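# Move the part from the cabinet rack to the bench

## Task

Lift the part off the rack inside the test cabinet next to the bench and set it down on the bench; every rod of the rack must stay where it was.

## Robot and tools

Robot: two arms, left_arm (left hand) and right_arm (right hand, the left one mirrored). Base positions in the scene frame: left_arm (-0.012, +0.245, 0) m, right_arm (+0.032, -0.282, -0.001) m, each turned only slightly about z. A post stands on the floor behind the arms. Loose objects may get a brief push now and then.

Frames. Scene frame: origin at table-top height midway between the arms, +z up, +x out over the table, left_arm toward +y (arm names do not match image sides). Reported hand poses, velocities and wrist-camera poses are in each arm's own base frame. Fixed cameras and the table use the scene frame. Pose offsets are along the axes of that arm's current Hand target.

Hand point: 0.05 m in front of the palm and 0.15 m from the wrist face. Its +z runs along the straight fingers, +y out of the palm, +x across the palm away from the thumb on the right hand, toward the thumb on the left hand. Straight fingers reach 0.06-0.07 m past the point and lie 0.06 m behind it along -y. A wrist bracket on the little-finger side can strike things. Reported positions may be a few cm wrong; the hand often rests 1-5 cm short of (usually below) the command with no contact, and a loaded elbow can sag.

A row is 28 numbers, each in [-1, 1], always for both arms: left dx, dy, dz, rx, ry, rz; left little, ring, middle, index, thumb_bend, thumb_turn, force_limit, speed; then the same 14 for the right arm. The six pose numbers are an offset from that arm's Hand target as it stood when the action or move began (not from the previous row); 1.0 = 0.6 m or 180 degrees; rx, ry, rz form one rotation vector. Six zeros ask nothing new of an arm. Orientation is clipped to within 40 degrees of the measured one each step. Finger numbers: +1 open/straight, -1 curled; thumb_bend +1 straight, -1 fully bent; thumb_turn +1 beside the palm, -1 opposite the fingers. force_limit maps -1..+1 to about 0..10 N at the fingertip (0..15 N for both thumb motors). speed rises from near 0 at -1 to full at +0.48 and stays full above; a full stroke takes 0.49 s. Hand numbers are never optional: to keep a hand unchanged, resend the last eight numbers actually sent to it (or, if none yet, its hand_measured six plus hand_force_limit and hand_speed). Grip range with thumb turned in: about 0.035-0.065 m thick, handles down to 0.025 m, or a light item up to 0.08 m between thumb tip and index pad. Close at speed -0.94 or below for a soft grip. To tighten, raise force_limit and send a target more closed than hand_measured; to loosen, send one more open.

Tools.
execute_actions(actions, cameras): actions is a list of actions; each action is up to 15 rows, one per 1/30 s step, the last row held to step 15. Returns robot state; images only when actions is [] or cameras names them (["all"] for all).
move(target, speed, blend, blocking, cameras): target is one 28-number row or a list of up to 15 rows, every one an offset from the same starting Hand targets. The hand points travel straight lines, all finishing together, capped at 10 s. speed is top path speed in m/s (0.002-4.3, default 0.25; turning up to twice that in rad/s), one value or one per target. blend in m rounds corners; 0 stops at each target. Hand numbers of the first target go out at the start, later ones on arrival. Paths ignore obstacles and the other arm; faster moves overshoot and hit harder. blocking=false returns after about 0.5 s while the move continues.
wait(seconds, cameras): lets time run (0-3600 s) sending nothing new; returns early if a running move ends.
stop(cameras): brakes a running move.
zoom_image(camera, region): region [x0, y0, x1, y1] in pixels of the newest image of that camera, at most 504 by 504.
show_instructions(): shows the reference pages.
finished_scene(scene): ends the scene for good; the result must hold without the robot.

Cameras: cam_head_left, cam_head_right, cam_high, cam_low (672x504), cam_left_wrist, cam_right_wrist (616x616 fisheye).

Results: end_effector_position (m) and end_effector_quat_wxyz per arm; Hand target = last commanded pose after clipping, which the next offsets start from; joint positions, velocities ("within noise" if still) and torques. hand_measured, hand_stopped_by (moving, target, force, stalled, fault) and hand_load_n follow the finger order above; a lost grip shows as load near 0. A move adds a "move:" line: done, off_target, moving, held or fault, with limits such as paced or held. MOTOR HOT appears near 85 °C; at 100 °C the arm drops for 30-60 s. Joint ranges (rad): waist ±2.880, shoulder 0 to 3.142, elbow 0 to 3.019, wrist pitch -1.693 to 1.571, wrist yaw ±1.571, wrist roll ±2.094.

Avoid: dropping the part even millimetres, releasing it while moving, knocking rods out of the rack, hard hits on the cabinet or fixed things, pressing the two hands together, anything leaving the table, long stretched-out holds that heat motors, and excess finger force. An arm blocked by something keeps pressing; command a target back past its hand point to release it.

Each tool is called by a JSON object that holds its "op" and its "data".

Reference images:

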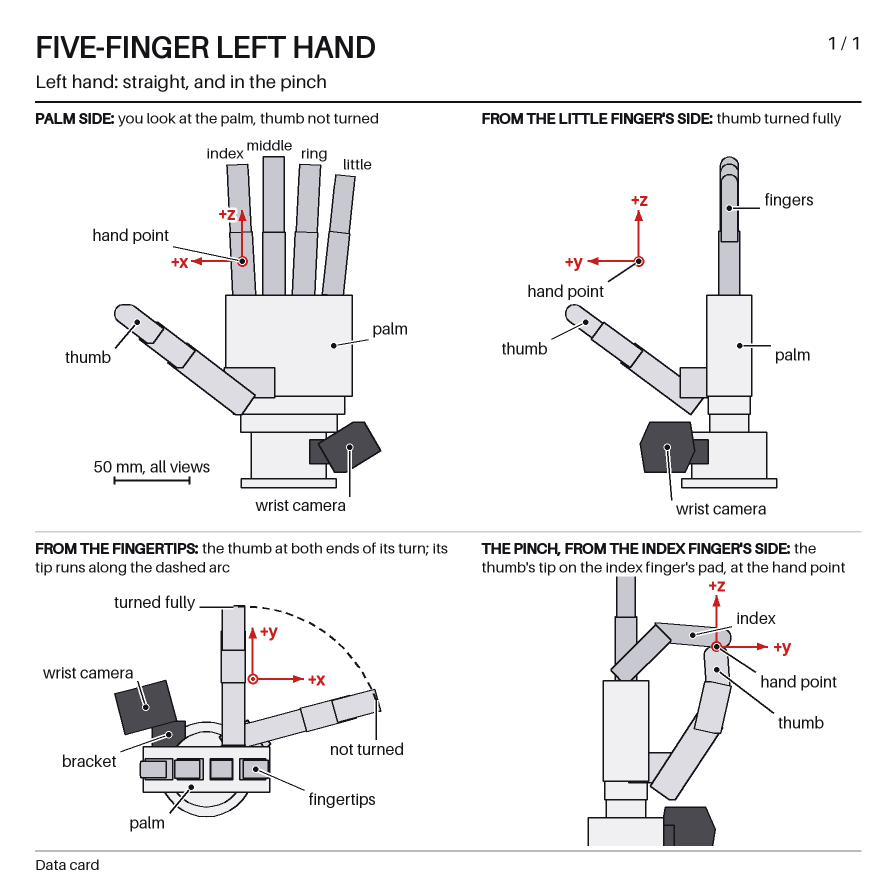

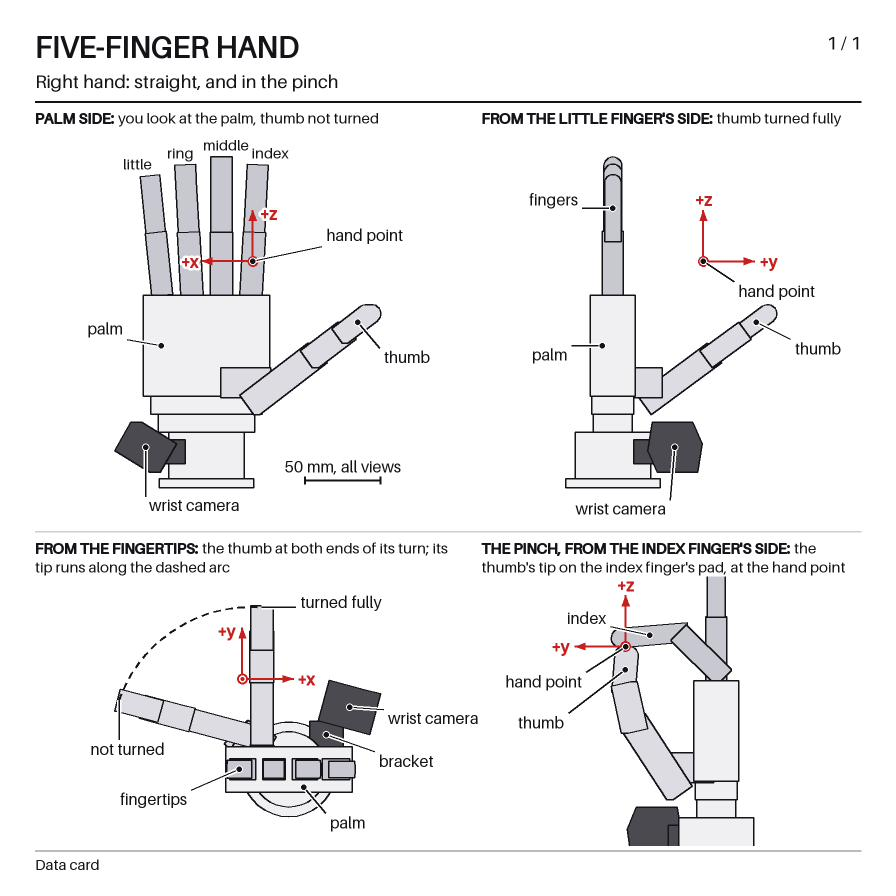

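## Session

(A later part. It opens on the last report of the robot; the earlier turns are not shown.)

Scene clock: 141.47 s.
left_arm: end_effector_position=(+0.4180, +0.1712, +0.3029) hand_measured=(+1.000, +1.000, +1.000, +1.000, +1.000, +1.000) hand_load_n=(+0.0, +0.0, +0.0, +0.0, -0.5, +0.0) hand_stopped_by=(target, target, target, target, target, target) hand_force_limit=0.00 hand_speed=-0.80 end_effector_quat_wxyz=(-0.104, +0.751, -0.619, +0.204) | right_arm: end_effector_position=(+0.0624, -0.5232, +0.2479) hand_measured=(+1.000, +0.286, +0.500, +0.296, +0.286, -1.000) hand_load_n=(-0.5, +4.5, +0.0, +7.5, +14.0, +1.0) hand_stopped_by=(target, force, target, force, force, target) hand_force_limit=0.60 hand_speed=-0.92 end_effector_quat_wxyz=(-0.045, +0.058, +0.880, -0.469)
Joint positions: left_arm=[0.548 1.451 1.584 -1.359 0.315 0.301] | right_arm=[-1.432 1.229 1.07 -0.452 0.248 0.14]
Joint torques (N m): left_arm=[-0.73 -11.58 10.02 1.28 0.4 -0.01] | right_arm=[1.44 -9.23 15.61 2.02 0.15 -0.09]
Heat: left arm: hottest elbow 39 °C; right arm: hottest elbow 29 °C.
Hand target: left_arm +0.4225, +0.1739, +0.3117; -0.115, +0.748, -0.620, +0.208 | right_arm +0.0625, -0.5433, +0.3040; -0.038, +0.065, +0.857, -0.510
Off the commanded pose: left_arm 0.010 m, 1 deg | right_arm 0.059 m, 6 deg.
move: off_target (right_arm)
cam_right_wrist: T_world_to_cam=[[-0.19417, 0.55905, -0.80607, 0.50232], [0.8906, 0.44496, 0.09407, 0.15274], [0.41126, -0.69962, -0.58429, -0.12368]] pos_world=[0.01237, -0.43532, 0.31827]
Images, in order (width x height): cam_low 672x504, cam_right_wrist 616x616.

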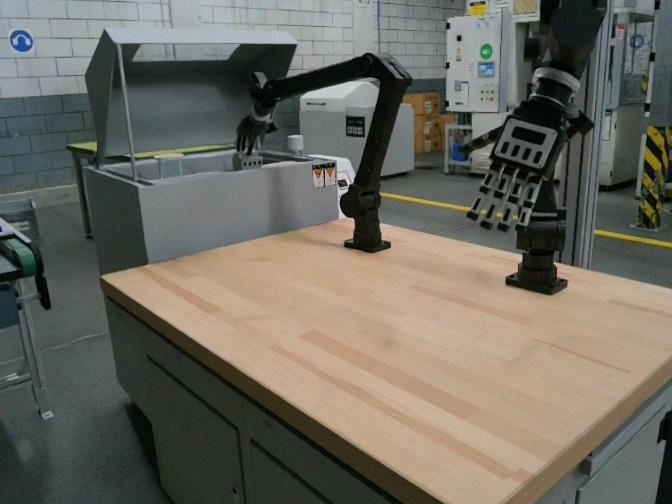

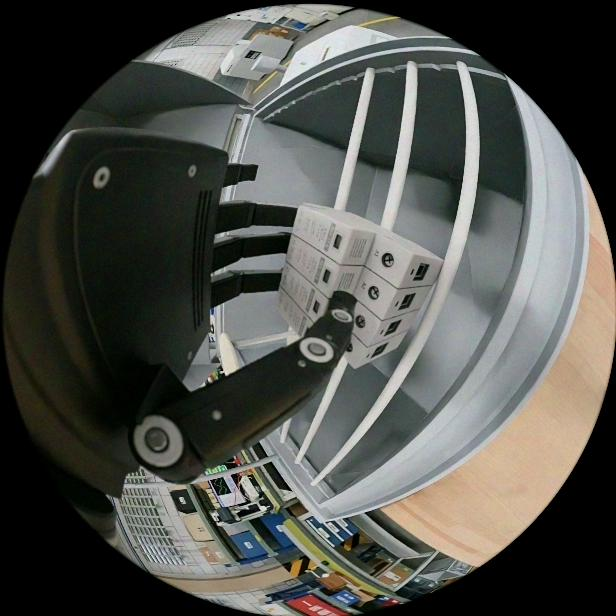

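{"op": "move", "data": {"target": [[0,0,0,0,0,0,1,1,1,1,1,1,0,-0.8, 0,-0.0205,-0.0066,0,0,0,1,-0.02,0.5,-0.06,0.1,-1,0.6,-0.92]], "cameras": ["cam_right_wrist","cam_low"], "speed": [0.03]}}

{"op": "zoom_image", "data": {"camera": "cam_right_wrist", "region": [240, 190, 440, 390]}}

{"op": "zoom_image", "data": {"camera": "cam_low", "region": [210, 110, 280, 180]}}

Scene clock: 143.10 s.
left_arm: end_effector_position=(+0.4180, +0.1712, +0.3029) hand_measured=(+1.000, +1.000, +1.000, +1.000, +1.000, +1.000) hand_load_n=(+0.0, +0.0, +0.0, +0.0, +0.0, +0.0) hand_stopped_by=(target, target, target, target, target, target) hand_force_limit=0.00 hand_speed=-0.80 end_effector_quat_wxyz=(-0.104, +0.751, -0.619, +0.204) | right_arm: end_effector_position=(+0.0623, -0.5216, +0.2545) hand_measured=(+1.000, +0.286, +0.500, +0.296, +0.286, -1.000) hand_load_n=(+0.0, +4.0, +0.0, +7.5, +14.0, +1.0) hand_stopped_by=(target, force, target, force, force, target) hand_force_limit=0.60 hand_speed=-0.92 end_effector_quat_wxyz=(-0.046, +0.056, +0.884, -0.461)
Joint positions: left_arm=[0.548 1.451 1.584 -1.359 0.315 0.301] | right_arm=[-1.432 1.23 1.096 -0.494 0.247 0.14]
Joint torques (N m): left_arm=[-0.56 -11.75 10.1 1.33 0.4 0] | right_arm=[1.32 -9.05 16.29 2.43 0.12 -0.1]
Heat: left arm: hottest elbow 39 °C; right arm: hottest elbow 30 °C.
Hand target: left_arm +0.4225, +0.1739, +0.3117; -0.115, +0.748, -0.620, +0.208 | right_arm +0.0622, -0.5456, +0.3167; -0.038, +0.064, +0.857, -0.510
Off the commanded pose: left_arm 0.010 m, 1 deg | right_arm 0.067 m, 7 deg.
move: off_target (right_arm)
cam_right_wrist: T_world_to_cam=[[-0.196, 0.57198, -0.79651, 0.5111], [0.89051, 0.44392, 0.09965, 0.14951], [0.41058, -0.68976, -0.59636, -0.1104]] pos_world=[0.01237, -0.43486, 0.32636]
Images, in order (width x height): cam_low 672x504, cam_right_wrist 616x616.

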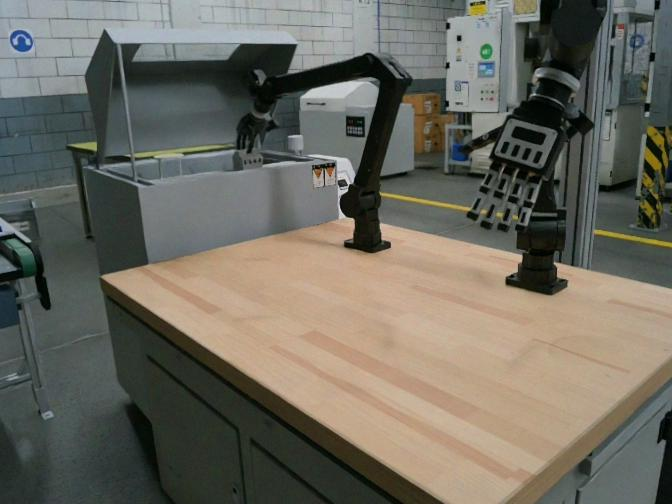

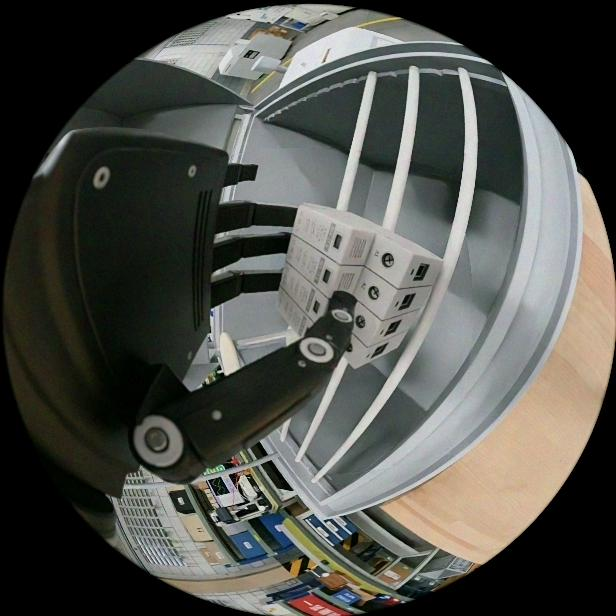

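Scaled by 2.520 from the camera's image (finer frame: 880x880).

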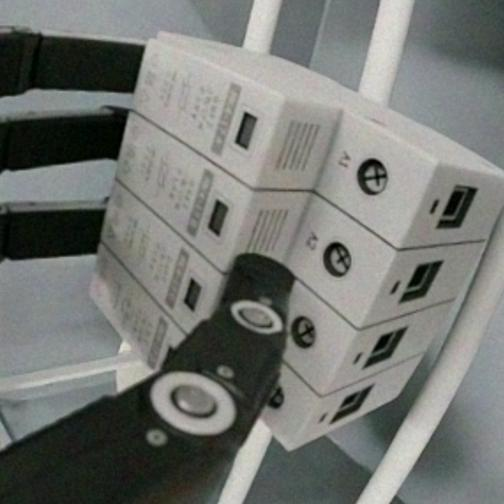

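Scaled by 7.200 from the camera's image (finer frame: 960x720).

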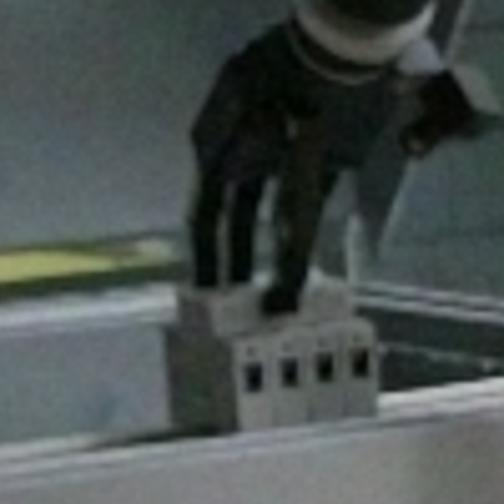

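{"op": "move", "data": {"target": [[0,0,0,0,0,0,1,1,1,1,1,1,0,-0.8, 0,-0.0293,-0.0122,0,0,0,1,-0.02,0.5,-0.06,0.1,-1,0.6,-0.92]], "cameras": ["cam_right_wrist","cam_low","cam_high"], "speed": [0.03]}}

{"op": "zoom_image", "data": {"camera": "cam_right_wrist", "region": [240, 190, 440, 390]}}

{"op": "zoom_image", "data": {"camera": "cam_low", "region": [210, 110, 280, 180]}}

{"op": "zoom_image", "data": {"camera": "cam_high", "region": [320, 60, 500, 180]}}

Scene clock: 145.13 s.
left_arm: end_effector_position=(+0.4180, +0.1712, +0.3029) hand_measured=(+1.000, +1.000, +1.000, +1.000, +1.000, +1.000) hand_load_n=(+0.0, +0.0, +0.0, +0.0, +0.0, +0.0) hand_stopped_by=(target, target, target, target, target, target) hand_force_limit=0.00 hand_speed=-0.80 end_effector_quat_wxyz=(-0.104, +0.751, -0.619, +0.204) | right_arm: end_effector_position=(+0.0630, -0.5260, +0.2727) hand_measured=(+1.000, +0.286, +0.500, +0.296, +0.286, -1.000) hand_load_n=(+0.0, +4.0, +0.0, +7.5, +14.0, +1.0) hand_stopped_by=(target, force, target, force, force, target) hand_force_limit=0.60 hand_speed=-0.92 end_effector_quat_wxyz=(-0.046, +0.056, +0.884, -0.461)
Joint positions: left_arm=[0.548 1.451 1.584 -1.359 0.315 0.301] | right_arm=[-1.432 1.237 1.15 -0.543 0.247 0.14]
Joint torques (N m): left_arm=[-0.5 -11.87 10.03 1.33 0.41 0] | right_arm=[1.26 -9.58 16.14 2.39 0.1 -0.11]
Heat: left arm: hottest elbow 39 °C; right arm: hottest elbow 30 °C.
Hand target: left_arm +0.4225, +0.1739, +0.3117; -0.115, +0.748, -0.620, +0.208 | right_arm +0.0619, -0.5477, +0.3357; -0.038, +0.064, +0.857, -0.510
Off the commanded pose: left_arm 0.010 m, 1 deg | right_arm 0.067 m, 7 deg.
move: off_target (right_arm)
cam_right_wrist: T_world_to_cam=[[-0.19611, 0.57292, -0.7958, 0.52862], [0.89038, 0.44404, 0.10025, 0.14895], [0.41081, -0.68891, -0.5972, -0.10229]] pos_world=[0.01307, -0.43946, 0.34466]
Images, in order (width x height): cam_high 672x504, cam_low 672x504, cam_right_wrist 616x616.

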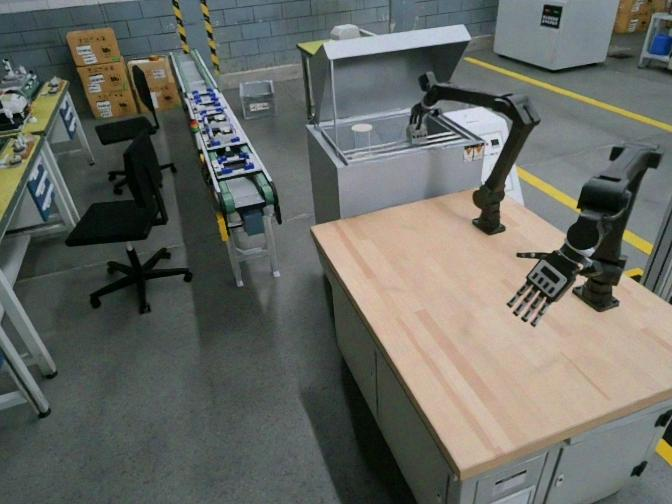

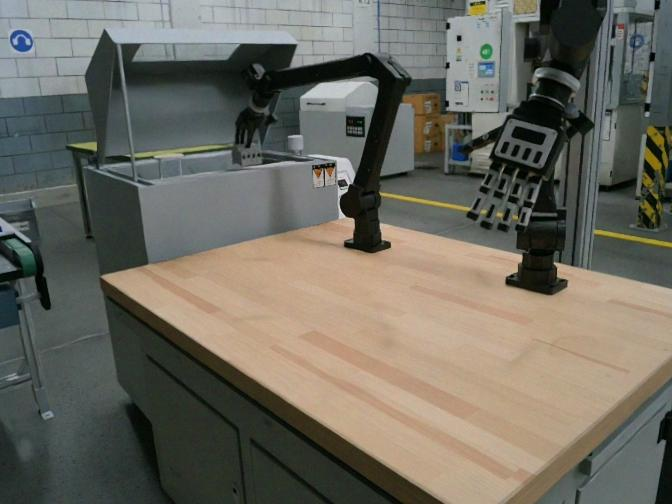

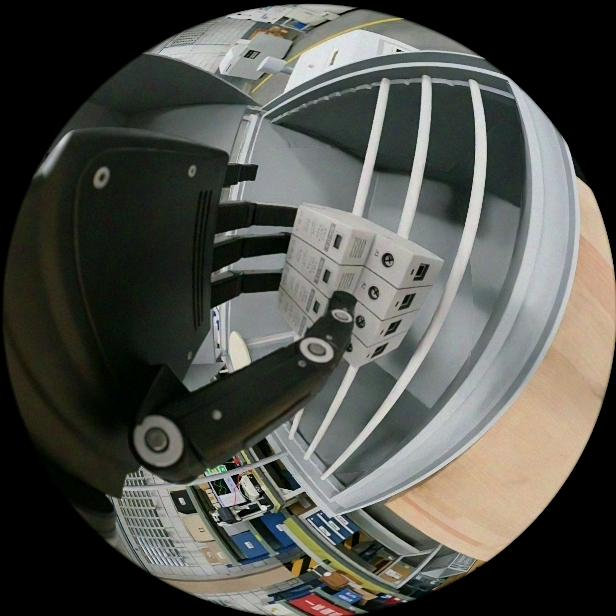

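Scaled by 2.520 from the camera's image (finer frame: 880x880).

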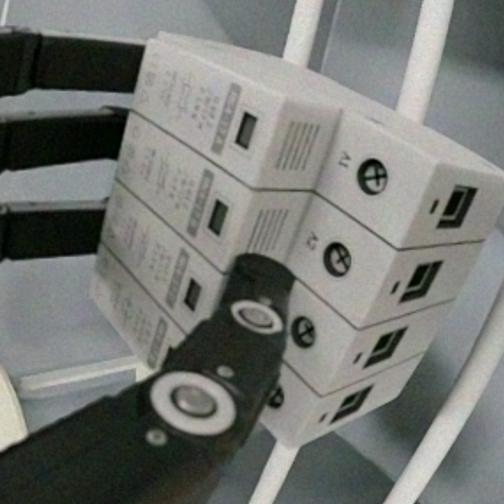

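Scaled by 7.200 from the camera's image (finer frame: 960x720).

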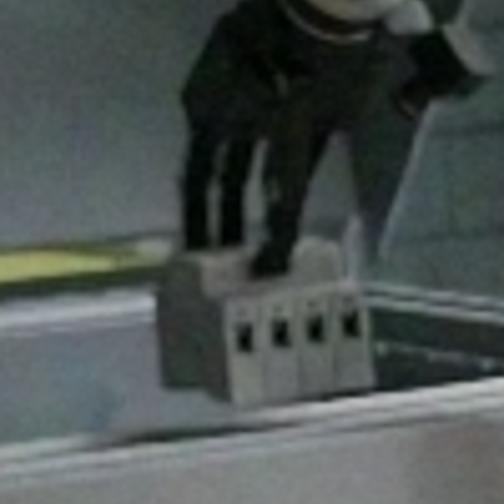

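Scaled by 2.800 from the camera's image (finer frame: 960x720).

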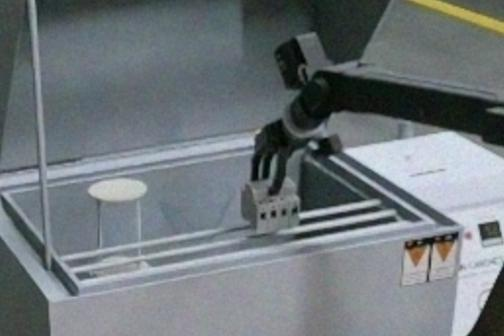

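{"op": "move", "data": {"target": [[0,0,0,0,0,0,1,1,1,1,1,1,0,-0.8, 0,-0.0879,-0.0477,0,0,0,1,-0.02,0.5,-0.06,0.1,-1,0.6,-0.92]], "cameras": ["cam_right_wrist","cam_low","cam_high"], "speed": [0.05]}}

{"op": "zoom_image", "data": {"camera": "cam_right_wrist", "region": [240, 190, 440, 390]}}

Scene clock: 151.10 s.
left_arm: end_effector_position=(+0.4180, +0.1712, +0.3029) hand_measured=(+1.000, +1.000, +1.000, +1.000, +1.000, +1.000) hand_load_n=(+0.0, +0.0, +0.0, +0.0, +0.0, +0.0) hand_stopped_by=(target, target, target, target, target, target) hand_force_limit=0.00 hand_speed=-0.80 end_effector_quat_wxyz=(-0.104, +0.751, -0.619, +0.204) | right_arm: end_effector_position=(+0.0639, -0.5328, +0.3322) hand_measured=(+1.000, +0.286, +0.500, +0.296, +0.286, -1.000) hand_load_n=(+0.0, +4.0, +0.0, +7.0, +14.0, +1.0) hand_stopped_by=(target, force, target, force, force, target) hand_force_limit=0.60 hand_speed=-0.92 end_effector_quat_wxyz=(-0.046, +0.056, +0.885, -0.461)
Joint positions: left_arm=[0.548 1.451 1.584 -1.359 0.315 0.301] | right_arm=[-1.432 1.254 1.321 -0.697 0.247 0.14]
Joint torques (N m): left_arm=[-0.67 -11.69 10.04 1.33 0.4 -0.01] | right_arm=[1.14 -9.99 16.06 2.36 0.11 -0.1]
Heat: left arm: hottest elbow 39 °C; right arm: hottest elbow 31 °C.
Hand target: left_arm +0.4225, +0.1739, +0.3117; -0.115, +0.748, -0.620, +0.208 | right_arm +0.0619, -0.5476, +0.3955; -0.038, +0.064, +0.857, -0.510
Off the commanded pose: left_arm 0.010 m, 1 deg | right_arm 0.065 m, 7 deg.
move: off_target (right_arm)
cam_right_wrist: T_world_to_cam=[[-0.19617, 0.57345, -0.79541, 0.58013], [0.89037, 0.444, 0.1005, 0.14509], [0.4108, -0.68849, -0.59768, -0.07143]] pos_world=[0.01397, -0.44627, 0.40416]
Images, in order (width x height): cam_high 672x504, cam_low 672x504, cam_right_wrist 616x616.

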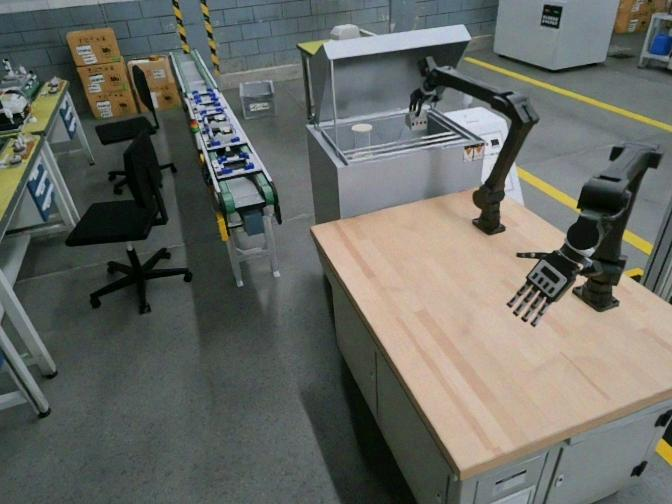

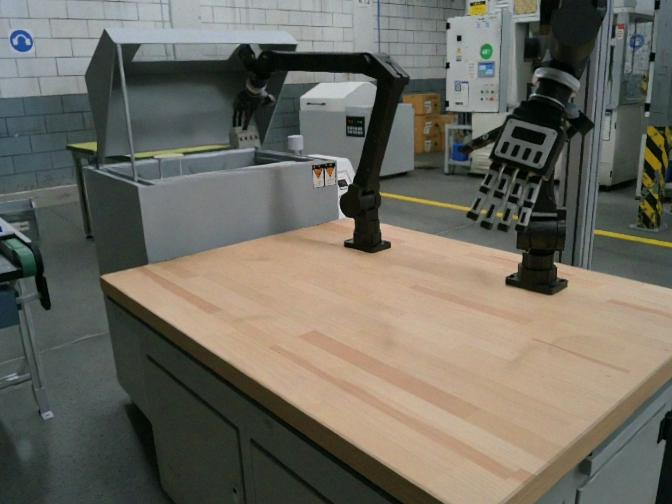

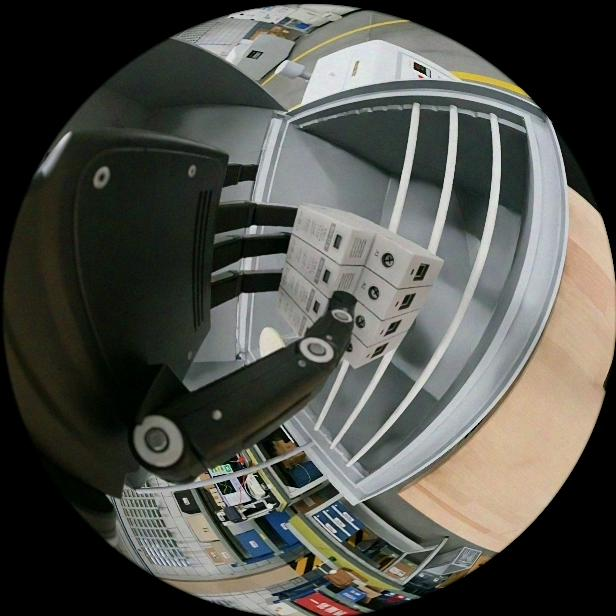

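Scaled by 2.520 from the camera's image (finer frame: 880x880).

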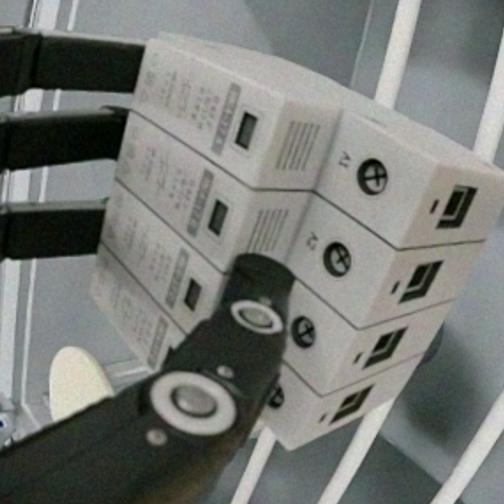

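{"op": "move", "data": {"target": [[0,0,0,0,0,0,1,1,1,1,1,1,0,-0.8, 0.057,0.098,-0.1807,0,0,0,1,-0.02,0.5,-0.06,0.1,-1,0.6,-0.92],[0,0,0,0,0,0,1,1,1,1,1,1,0,-0.8, -0.3142,0.2175,-0.4008,0,-0.1807,-0.098,1,-0.02,0.5,-0.06,0.1,-1,0.6,-0.92]], "cameras": ["cam_right_wrist","cam_low","cam_high"], "speed": [0.08,0.1], "blend": [0.04,0]}}

Scene clock: 157.63 s.
left_arm: end_effector_position=(+0.4180, +0.1712, +0.3029) hand_measured=(+1.000, +1.000, +1.000, +1.000, +1.000, +1.000) hand_load_n=(+0.0, +0.0, +0.0, +0.0, +0.0, -0.5) hand_stopped_by=(target, target, target, target, target, target) hand_force_limit=0.00 hand_speed=-0.80 end_effector_quat_wxyz=(-0.104, +0.751, -0.619, +0.204) | right_arm: end_effector_position=(+0.2774, -0.3004, +0.3503) hand_measured=(+1.000, +0.286, +0.500, +0.296, +0.286, -1.000) hand_load_n=(+0.0, +3.5, +0.0, +7.0, +14.5, +1.0) hand_stopped_by=(target, force, target, force, force, target) hand_force_limit=0.60 hand_speed=-0.92 end_effector_quat_wxyz=(+0.100, -0.221, +0.856, -0.456)
Joint positions: left_arm=[0.548 1.451 1.584 -1.359 0.315 0.301] | right_arm=[-0.799 0.92 1.132 -0.833 0.249 0.138]
Joint torques (N m): left_arm=[-0.91 -11.69 10.04 1.32 0.4 0] | right_arm=[2.73 -4.6 13.67 3.36 0.23 -0.04]
Heat: left arm: hottest elbow 39 °C; right arm: hottest elbow 32 °C.
Hand target: left_arm +0.4225, +0.1739, +0.3117; -0.115, +0.748, -0.620, +0.208 | right_arm +0.2892, -0.3052, +0.3957; +0.126, -0.211, +0.833, -0.496
Off the commanded pose: left_arm 0.010 m, 1 deg | right_arm 0.047 m, 6 deg.
move: off_target (right_arm)
cam_right_wrist: T_world_to_cam=[[-0.49354, 0.34, -0.80051, 0.51726], [0.45513, 0.8853, 0.09542, 0.10508], [0.74113, -0.31724, -0.59168, 0.02954]] pos_world=[0.18557, -0.25952, 0.42152]
Images, in order (width x height): cam_high 672x504, cam_low 672x504, cam_right_wrist 616x616.

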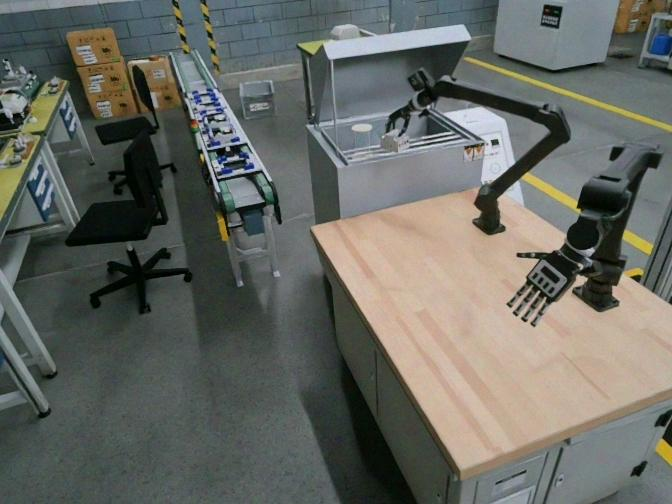

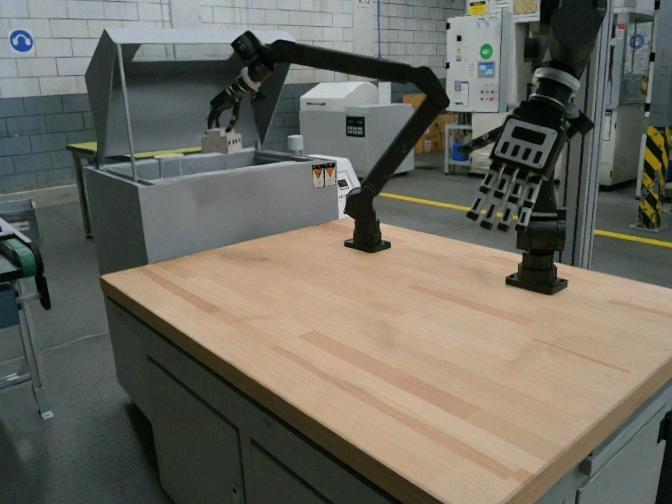

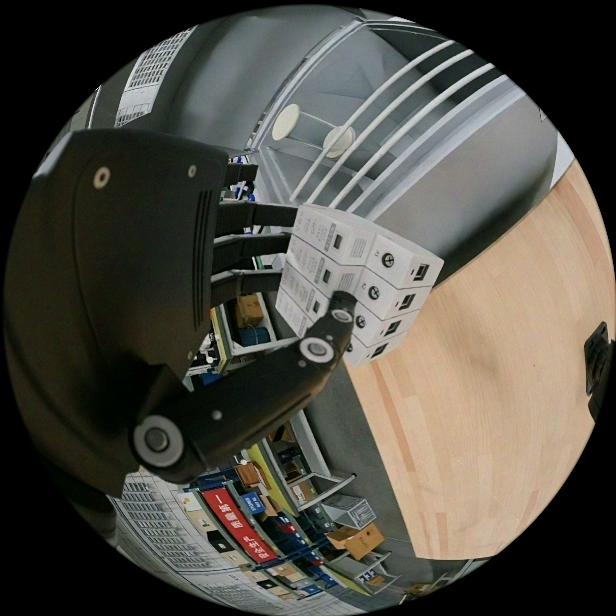

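{"op": "move", "data": {"target": [[0,0,0,0,0,0,1,1,1,1,1,1,0,-0.8, -0.3837,0.1108,-0.2042,0,-0.1808,-0.098,1,-0.02,0.5,-0.06,0.1,-1,0.6,-0.92]], "cameras": ["cam_right_wrist","cam_low","cam_high","cam_head_left"], "speed": [0.12]}}

Scene clock: 161.90 s.
left_arm: end_effector_position=(+0.4180, +0.1712, +0.3029) hand_measured=(+1.000, +1.000, +1.000, +1.000, +1.000, +1.000) hand_load_n=(+0.0, +0.0, +0.0, +0.0, +0.0, +0.0) hand_stopped_by=(target, target, target, target, target, target) hand_force_limit=0.00 hand_speed=-0.80 end_effector_quat_wxyz=(-0.104, +0.751, -0.619, +0.204) | right_arm: end_effector_position=(+0.4073, -0.0750, +0.3408) hand_measured=(+1.000, +0.286, +0.500, +0.296, +0.286, -1.000) hand_load_n=(+0.0, +3.5, +0.0, +7.0, +14.0, +1.0) hand_stopped_by=(target, force, target, force, force, target) hand_force_limit=0.60 hand_speed=-0.92 end_effector_quat_wxyz=(+0.233, -0.485, +0.746, -0.393)
Joint positions: left_arm=[0.548 1.451 1.584 -1.359 0.315 0.301] | right_arm=[-0.159 0.944 1.132 -0.833 0.243 0.138]
Joint torques (N m): left_arm=[-0.85 -11.93 9.98 1.28 0.4 -0.01] | right_arm=[2.67 -5.01 14.52 3.81 0.24 -0.07]
Heat: left arm: hottest elbow 40 °C; right arm: hottest elbow 31 °C.
Hand target: left_arm +0.4225, +0.1739, +0.3117; -0.115, +0.748, -0.620, +0.208 | right_arm +0.4254, -0.0731, +0.3958; +0.277, -0.464, +0.723, -0.430
Off the commanded pose: left_arm 0.010 m, 1 deg | right_arm 0.058 m, 8 deg.
move: off_target (right_arm)
cam_right_wrist: T_world_to_cam=[[-0.61747, -0.01915, -0.78636, 0.51586], [-0.16588, 0.98039, 0.10638, 0.10364], [0.76891, 0.19612, -0.60854, 0.03206]] pos_world=[0.31107, -0.09802, 0.41414]
Images, in order (width x height): cam_head_left 672x504, cam_high 672x504, cam_low 672x504, cam_right_wrist 616x616.

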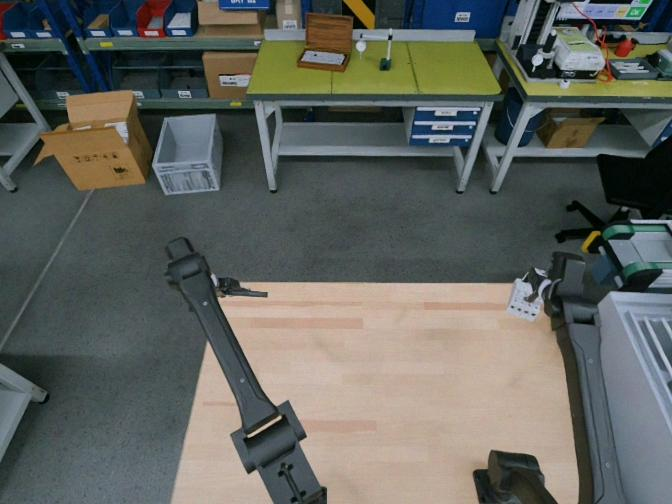

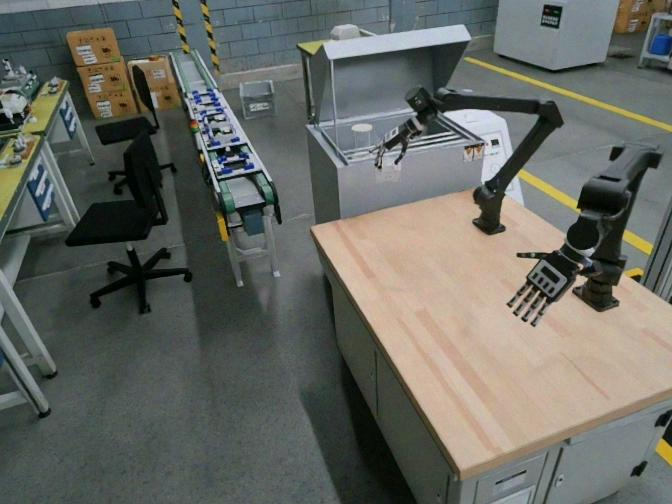

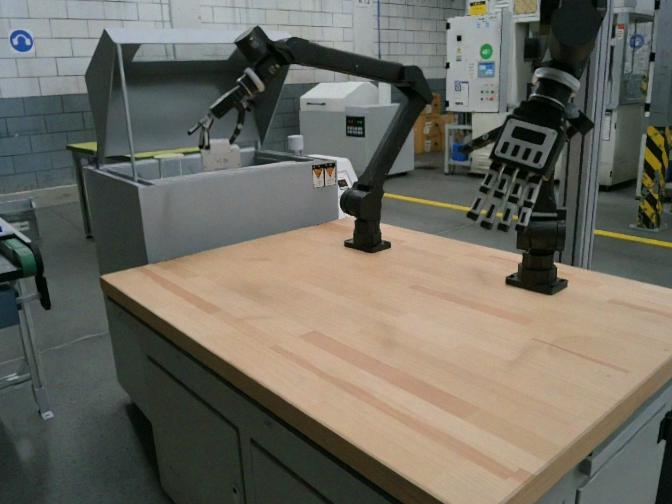

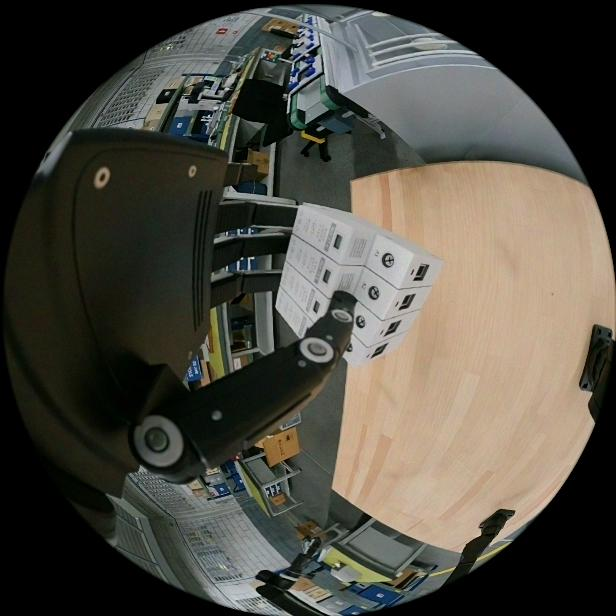

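{"op": "move", "data": {"target": [[0,0,0,0,0,0,1,1,1,1,1,1,0,-0.8, 0,0.3222,0.1745,0.031,0,0,1,-0.02,0.5,-0.06,0.1,-1,0.6,-0.92]], "cameras": ["cam_right_wrist","cam_low","cam_high","cam_head_left"], "speed": [0.08]}}

{"op": "zoom_image", "data": {"camera": "cam_high", "region": [340, 120, 480, 240]}}

{"op": "zoom_image", "data": {"camera": "cam_low", "region": [150, 120, 290, 260]}}

Scene clock: 166.67 s.
left_arm: end_effector_position=(+0.4180, +0.1712, +0.3029) hand_measured=(+1.000, +1.000, +1.000, +1.000, +1.000, +1.000) hand_load_n=(+0.0, +0.0, +0.0, -0.5, +0.0, +0.0) hand_stopped_by=(target, target, target, target, target, target) hand_force_limit=0.00 hand_speed=-0.80 end_effector_quat_wxyz=(-0.104, +0.751, -0.619, +0.204) | right_arm: end_effector_position=(+0.4009, -0.0757, +0.1373) hand_measured=(+1.000, +0.286, +0.500, +0.296, +0.286, -1.000) hand_load_n=(-0.5, +4.0, +0.0, +7.0, +14.5, +1.0) hand_stopped_by=(target, force, target, force, force, target) hand_force_limit=0.60 hand_speed=-0.92 end_effector_quat_wxyz=(+0.262, -0.466, +0.724, -0.435)
Joint positions: left_arm=[0.548 1.451 1.584 -1.359 0.315 0.301] | right_arm=[-0.149 0.934 0.52 -0.112 0.269 0.124]
Joint torques (N m): left_arm=[-0.91 -11.58 10.02 1.31 0.4 0] | right_arm=[3.02 -4.48 11.64 4.26 0.23 -0.11]
Heat: left arm: hottest elbow 40 °C; right arm: hottest elbow 31 °C.
Hand target: left_arm +0.4225, +0.1739, +0.3117; -0.115, +0.748, -0.620, +0.208 | right_arm +0.4252, -0.0730, +0.1757; +0.299, -0.450, +0.701, -0.465
Off the commanded pose: left_arm 0.010 m, 1 deg | right_arm 0.046 m, 6 deg.
move: off_target (right_arm)
cam_right_wrist: T_world_to_cam=[[-0.52704, -0.05275, -0.8482, 0.32154], [-0.17074, 0.98429, 0.04488, 0.13562], [0.83251, 0.16848, -0.52777, -0.1254]] pos_world=[0.29702, -0.0954, 0.20047]
Images, in order (width x height): cam_head_left 672x504, cam_high 672x504, cam_low 672x504, cam_right_wrist 616x616.

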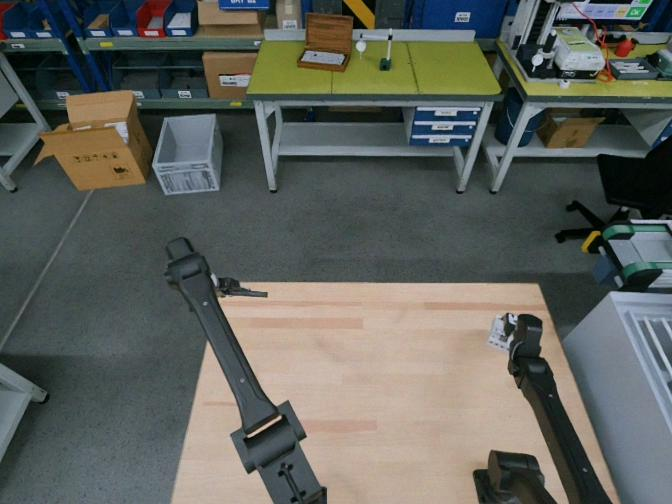

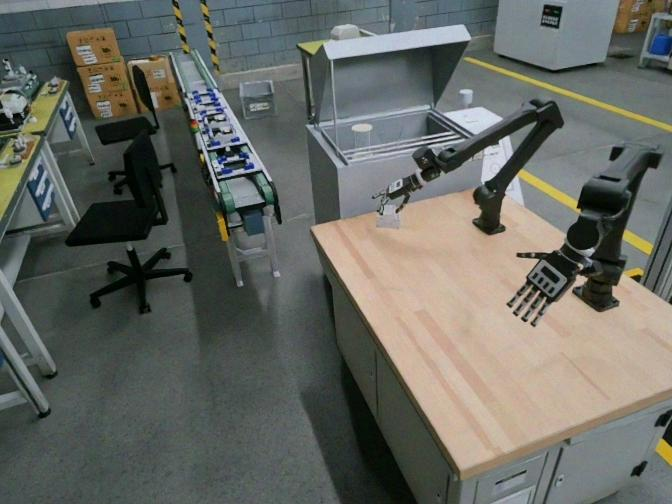

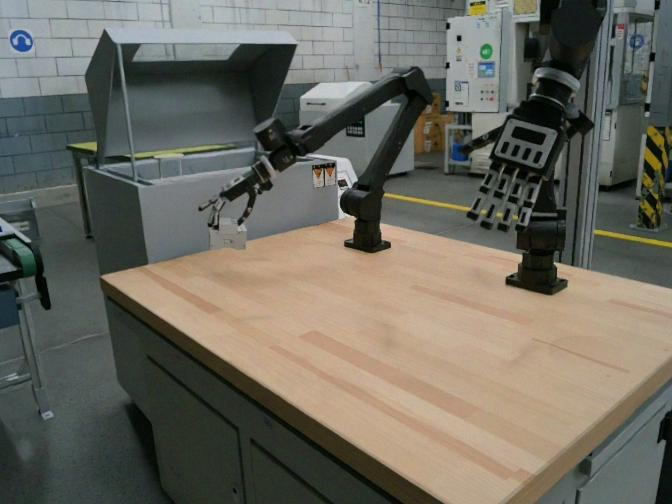

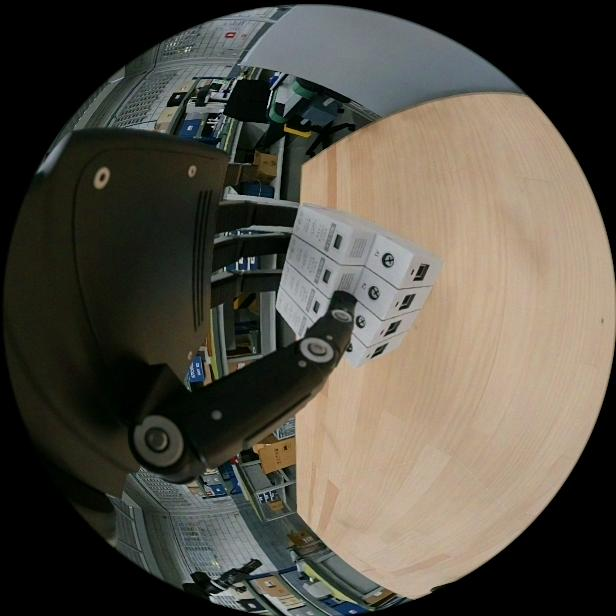

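Scaled by 3.600 from the camera's image (finer frame: 960x720).

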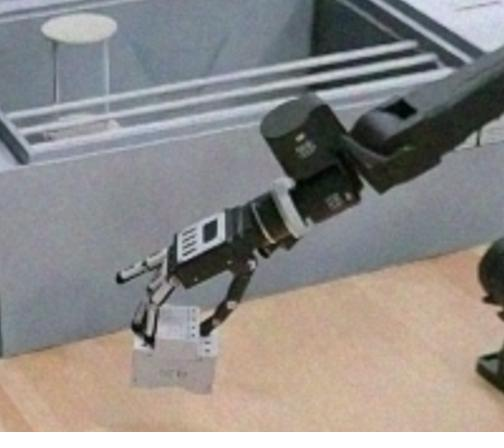

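Scaled by 3.600 from the camera's image (finer frame: 960x720).

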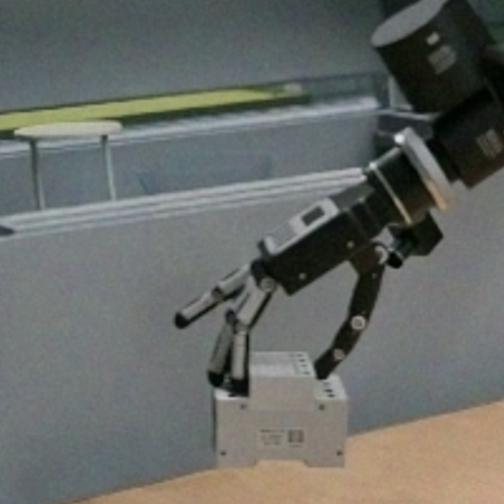

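{"op": "move", "data": {"target": [[0,0,0,0,0,0,1,1,1,1,1,1,0,-0.8, 0,0.0844,0.0355,0,0,0,1,-0.02,0.5,-0.06,0.1,-1,0.6,-0.92]], "cameras": ["cam_low"], "speed": [0.05]}}

{"op": "zoom_image", "data": {"camera": "cam_low", "region": [170, 180, 270, 280]}}

Scene clock: 168.90 s.
left_arm: end_effector_position=(+0.4180, +0.1712, +0.3029) hand_measured=(+1.000, +1.000, +1.000, +1.000, +1.000, +1.000) hand_load_n=(+0.0, +0.0, +0.0, +0.0, +0.0, -0.5) hand_stopped_by=(target, target, target, target, target, target) hand_force_limit=0.00 hand_speed=-0.80 end_effector_quat_wxyz=(-0.104, +0.751, -0.619, +0.204) | right_arm: end_effector_position=(+0.3999, -0.0754, +0.0871) hand_measured=(+1.000, +0.286, +0.500, +0.296, +0.286, -1.000) hand_load_n=(-0.5, +3.5, +0.0, +7.0, +14.0, +1.0) hand_stopped_by=(target, force, target, force, force, target) hand_force_limit=0.60 hand_speed=-0.92 end_effector_quat_wxyz=(+0.265, -0.465, +0.723, -0.437)
Joint positions: left_arm=[0.548 1.451 1.584 -1.359 0.315 0.301] | right_arm=[-0.148 1.035 0.419 0.097 0.269 0.123]
Joint torques (N m): left_arm=[-0.73 -11.75 10.1 1.35 0.42 -0.02] | right_arm=[3.02 -4.78 10.54 4.29 0.22 -0.11]
Heat: left arm: hottest elbow 40 °C; right arm: hottest elbow 31 °C.
Hand target: left_arm +0.4225, +0.1739, +0.3117; -0.115, +0.748, -0.620, +0.208 | right_arm +0.4253, -0.0728, +0.1211; +0.299, -0.450, +0.701, -0.465
Off the commanded pose: left_arm 0.010 m, 1 deg | right_arm 0.042 m, 6 deg.
move: off_target (right_arm)

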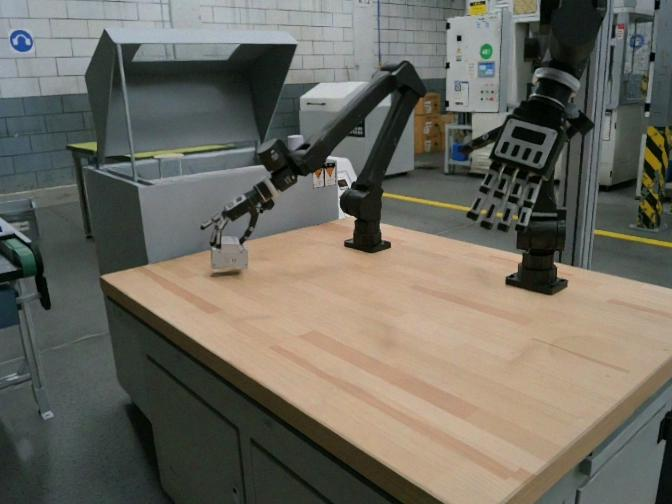

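Scaled by 5.040 from the camera's image (finer frame: 960x720).

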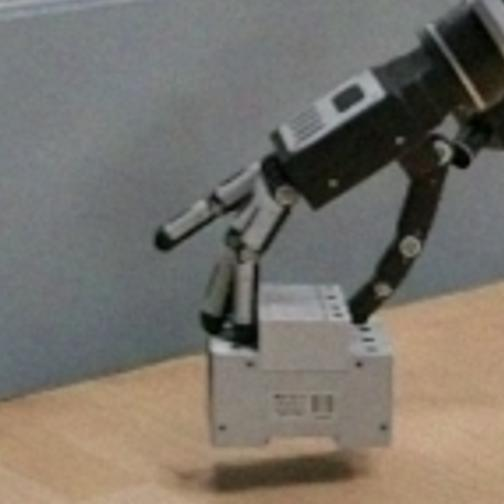

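{"op": "move", "data": {"target": [[0,0,0,0,0,0,1,1,1,1,1,1,0,-0.8, 0,0.023,0.0097,0,0,0,1,-0.02,0.5,-0.06,0.1,-1,0.6,-0.92]], "cameras": ["cam_low"], "speed": [0.03]}}

{"op": "zoom_image", "data": {"camera": "cam_low", "region": [190, 210, 260, 280]}}

Scene clock: 170.60 s.
left_arm: end_effector_position=(+0.4180, +0.1712, +0.3029) hand_measured=(+1.000, +1.000, +1.000, +1.000, +1.000, +1.000) hand_load_n=(+0.0, -0.5, +0.0, +0.0, +0.0, +0.0) hand_stopped_by=(target, target, target, target, target, target) hand_force_limit=0.00 hand_speed=-0.80 end_effector_quat_wxyz=(-0.104, +0.751, -0.619, +0.204) | right_arm: end_effector_position=(+0.3999, -0.0754, +0.0735) hand_measured=(+1.000, +0.286, +0.500, +0.296, +0.286, -1.000) hand_load_n=(+0.0, +3.5, +0.0, +7.0, +14.5, +1.0) hand_stopped_by=(target, force, target, force, force, target) hand_force_limit=0.60 hand_speed=-0.92 end_effector_quat_wxyz=(+0.265, -0.464, +0.723, -0.438)
Joint positions: left_arm=[0.548 1.451 1.584 -1.359 0.315 0.301] | right_arm=[-0.148 1.073 0.395 0.161 0.269 0.123]
Joint torques (N m): left_arm=[-0.85 -11.69 10.03 1.31 0.41 -0.01] | right_arm=[3.02 -4.89 10.13 4.3 0.22 -0.11]
Heat: left arm: hottest elbow 40 °C; right arm: hottest elbow 31 °C.
Hand target: left_arm +0.4225, +0.1739, +0.3117; -0.115, +0.748, -0.620, +0.208 | right_arm +0.4252, -0.0728, +0.1060; +0.299, -0.450, +0.701, -0.465
Off the commanded pose: left_arm 0.010 m, 1 deg | right_arm 0.041 m, 6 deg.
move: off_target (right_arm)

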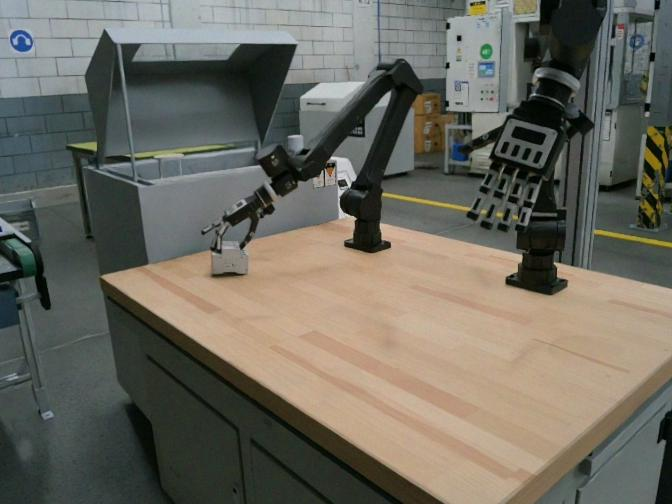

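Scaled by 7.200 from the camera's image (finer frame: 960x720).

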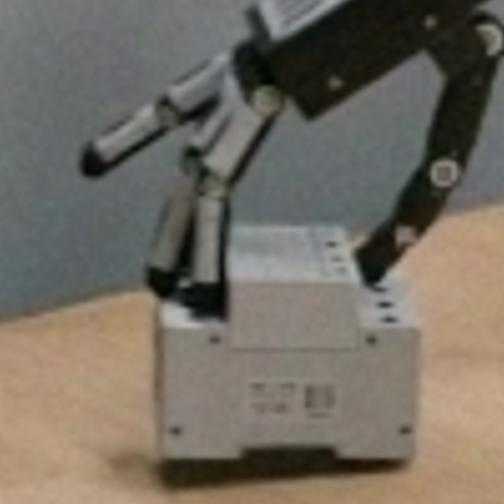

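{"op": "move", "data": {"target": [[0,0,0,0,0,0,1,1,1,1,1,1,0,-0.8, 0,0.0077,0.0032,0,0,0,1,-0.02,0.5,-0.06,0.1,-1,0.6,-0.92]], "cameras": ["cam_low"], "speed": [0.02]}}

{"op": "zoom_image", "data": {"camera": "cam_low", "region": [190, 210, 260, 280]}}

Scene clock: 171.67 s.
left_arm: end_effector_position=(+0.4180, +0.1712, +0.3029) hand_measured=(+1.000, +1.000, +1.000, +1.000, +1.000, +1.000) hand_load_n=(+0.0, +0.0, -0.5, +0.0, +0.0, +0.0) hand_stopped_by=(target, target, target, target, target, target) hand_force_limit=0.00 hand_speed=-0.80 end_effector_quat_wxyz=(-0.104, +0.751, -0.619, +0.204) | right_arm: end_effector_position=(+0.4001, -0.0755, +0.0690) hand_measured=(+1.000, +0.286, +0.500, +0.296, +0.286, -1.000) hand_load_n=(+0.0, +3.5, +0.0, +7.0, +14.5, +1.0) hand_stopped_by=(target, force, target, force, force, target) hand_force_limit=0.60 hand_speed=-0.92 end_effector_quat_wxyz=(+0.265, -0.464, +0.723, -0.438)
Joint positions: left_arm=[0.548 1.451 1.584 -1.359 0.315 0.301] | right_arm=[-0.148 1.087 0.389 0.183 0.269 0.123]
Joint torques (N m): left_arm=[-0.5 -11.52 10.04 1.28 0.4 -0.02] | right_arm=[3.08 -4.95 10 4.27 0.22 -0.11]
Heat: left arm: hottest elbow 40 °C; right arm: hottest elbow 31 °C.
Hand target: left_arm +0.4225, +0.1739, +0.3117; -0.115, +0.748, -0.620, +0.208 | right_arm +0.4252, -0.0728, +0.1010; +0.299, -0.450, +0.701, -0.465
Off the commanded pose: left_arm 0.010 m, 1 deg | right_arm 0.041 m, 6 deg.
move: off_target (right_arm)

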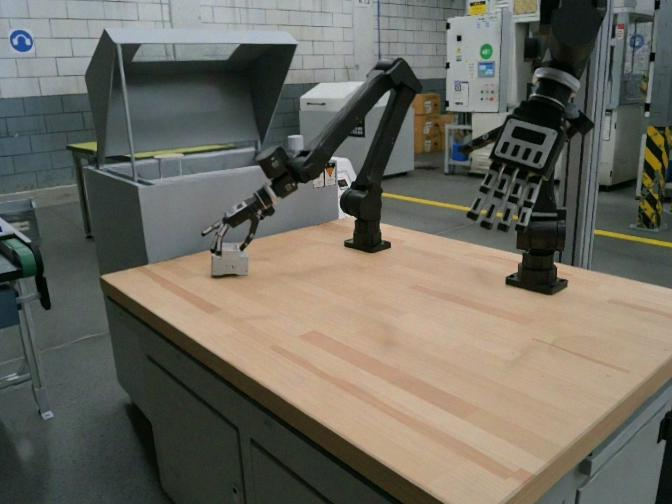

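Scaled by 7.200 from the camera's image (finer frame: 960x720).

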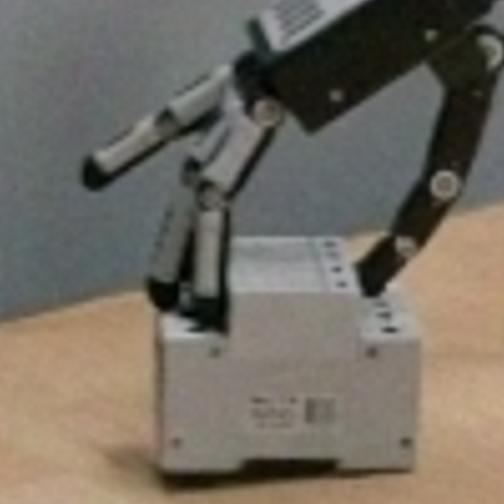

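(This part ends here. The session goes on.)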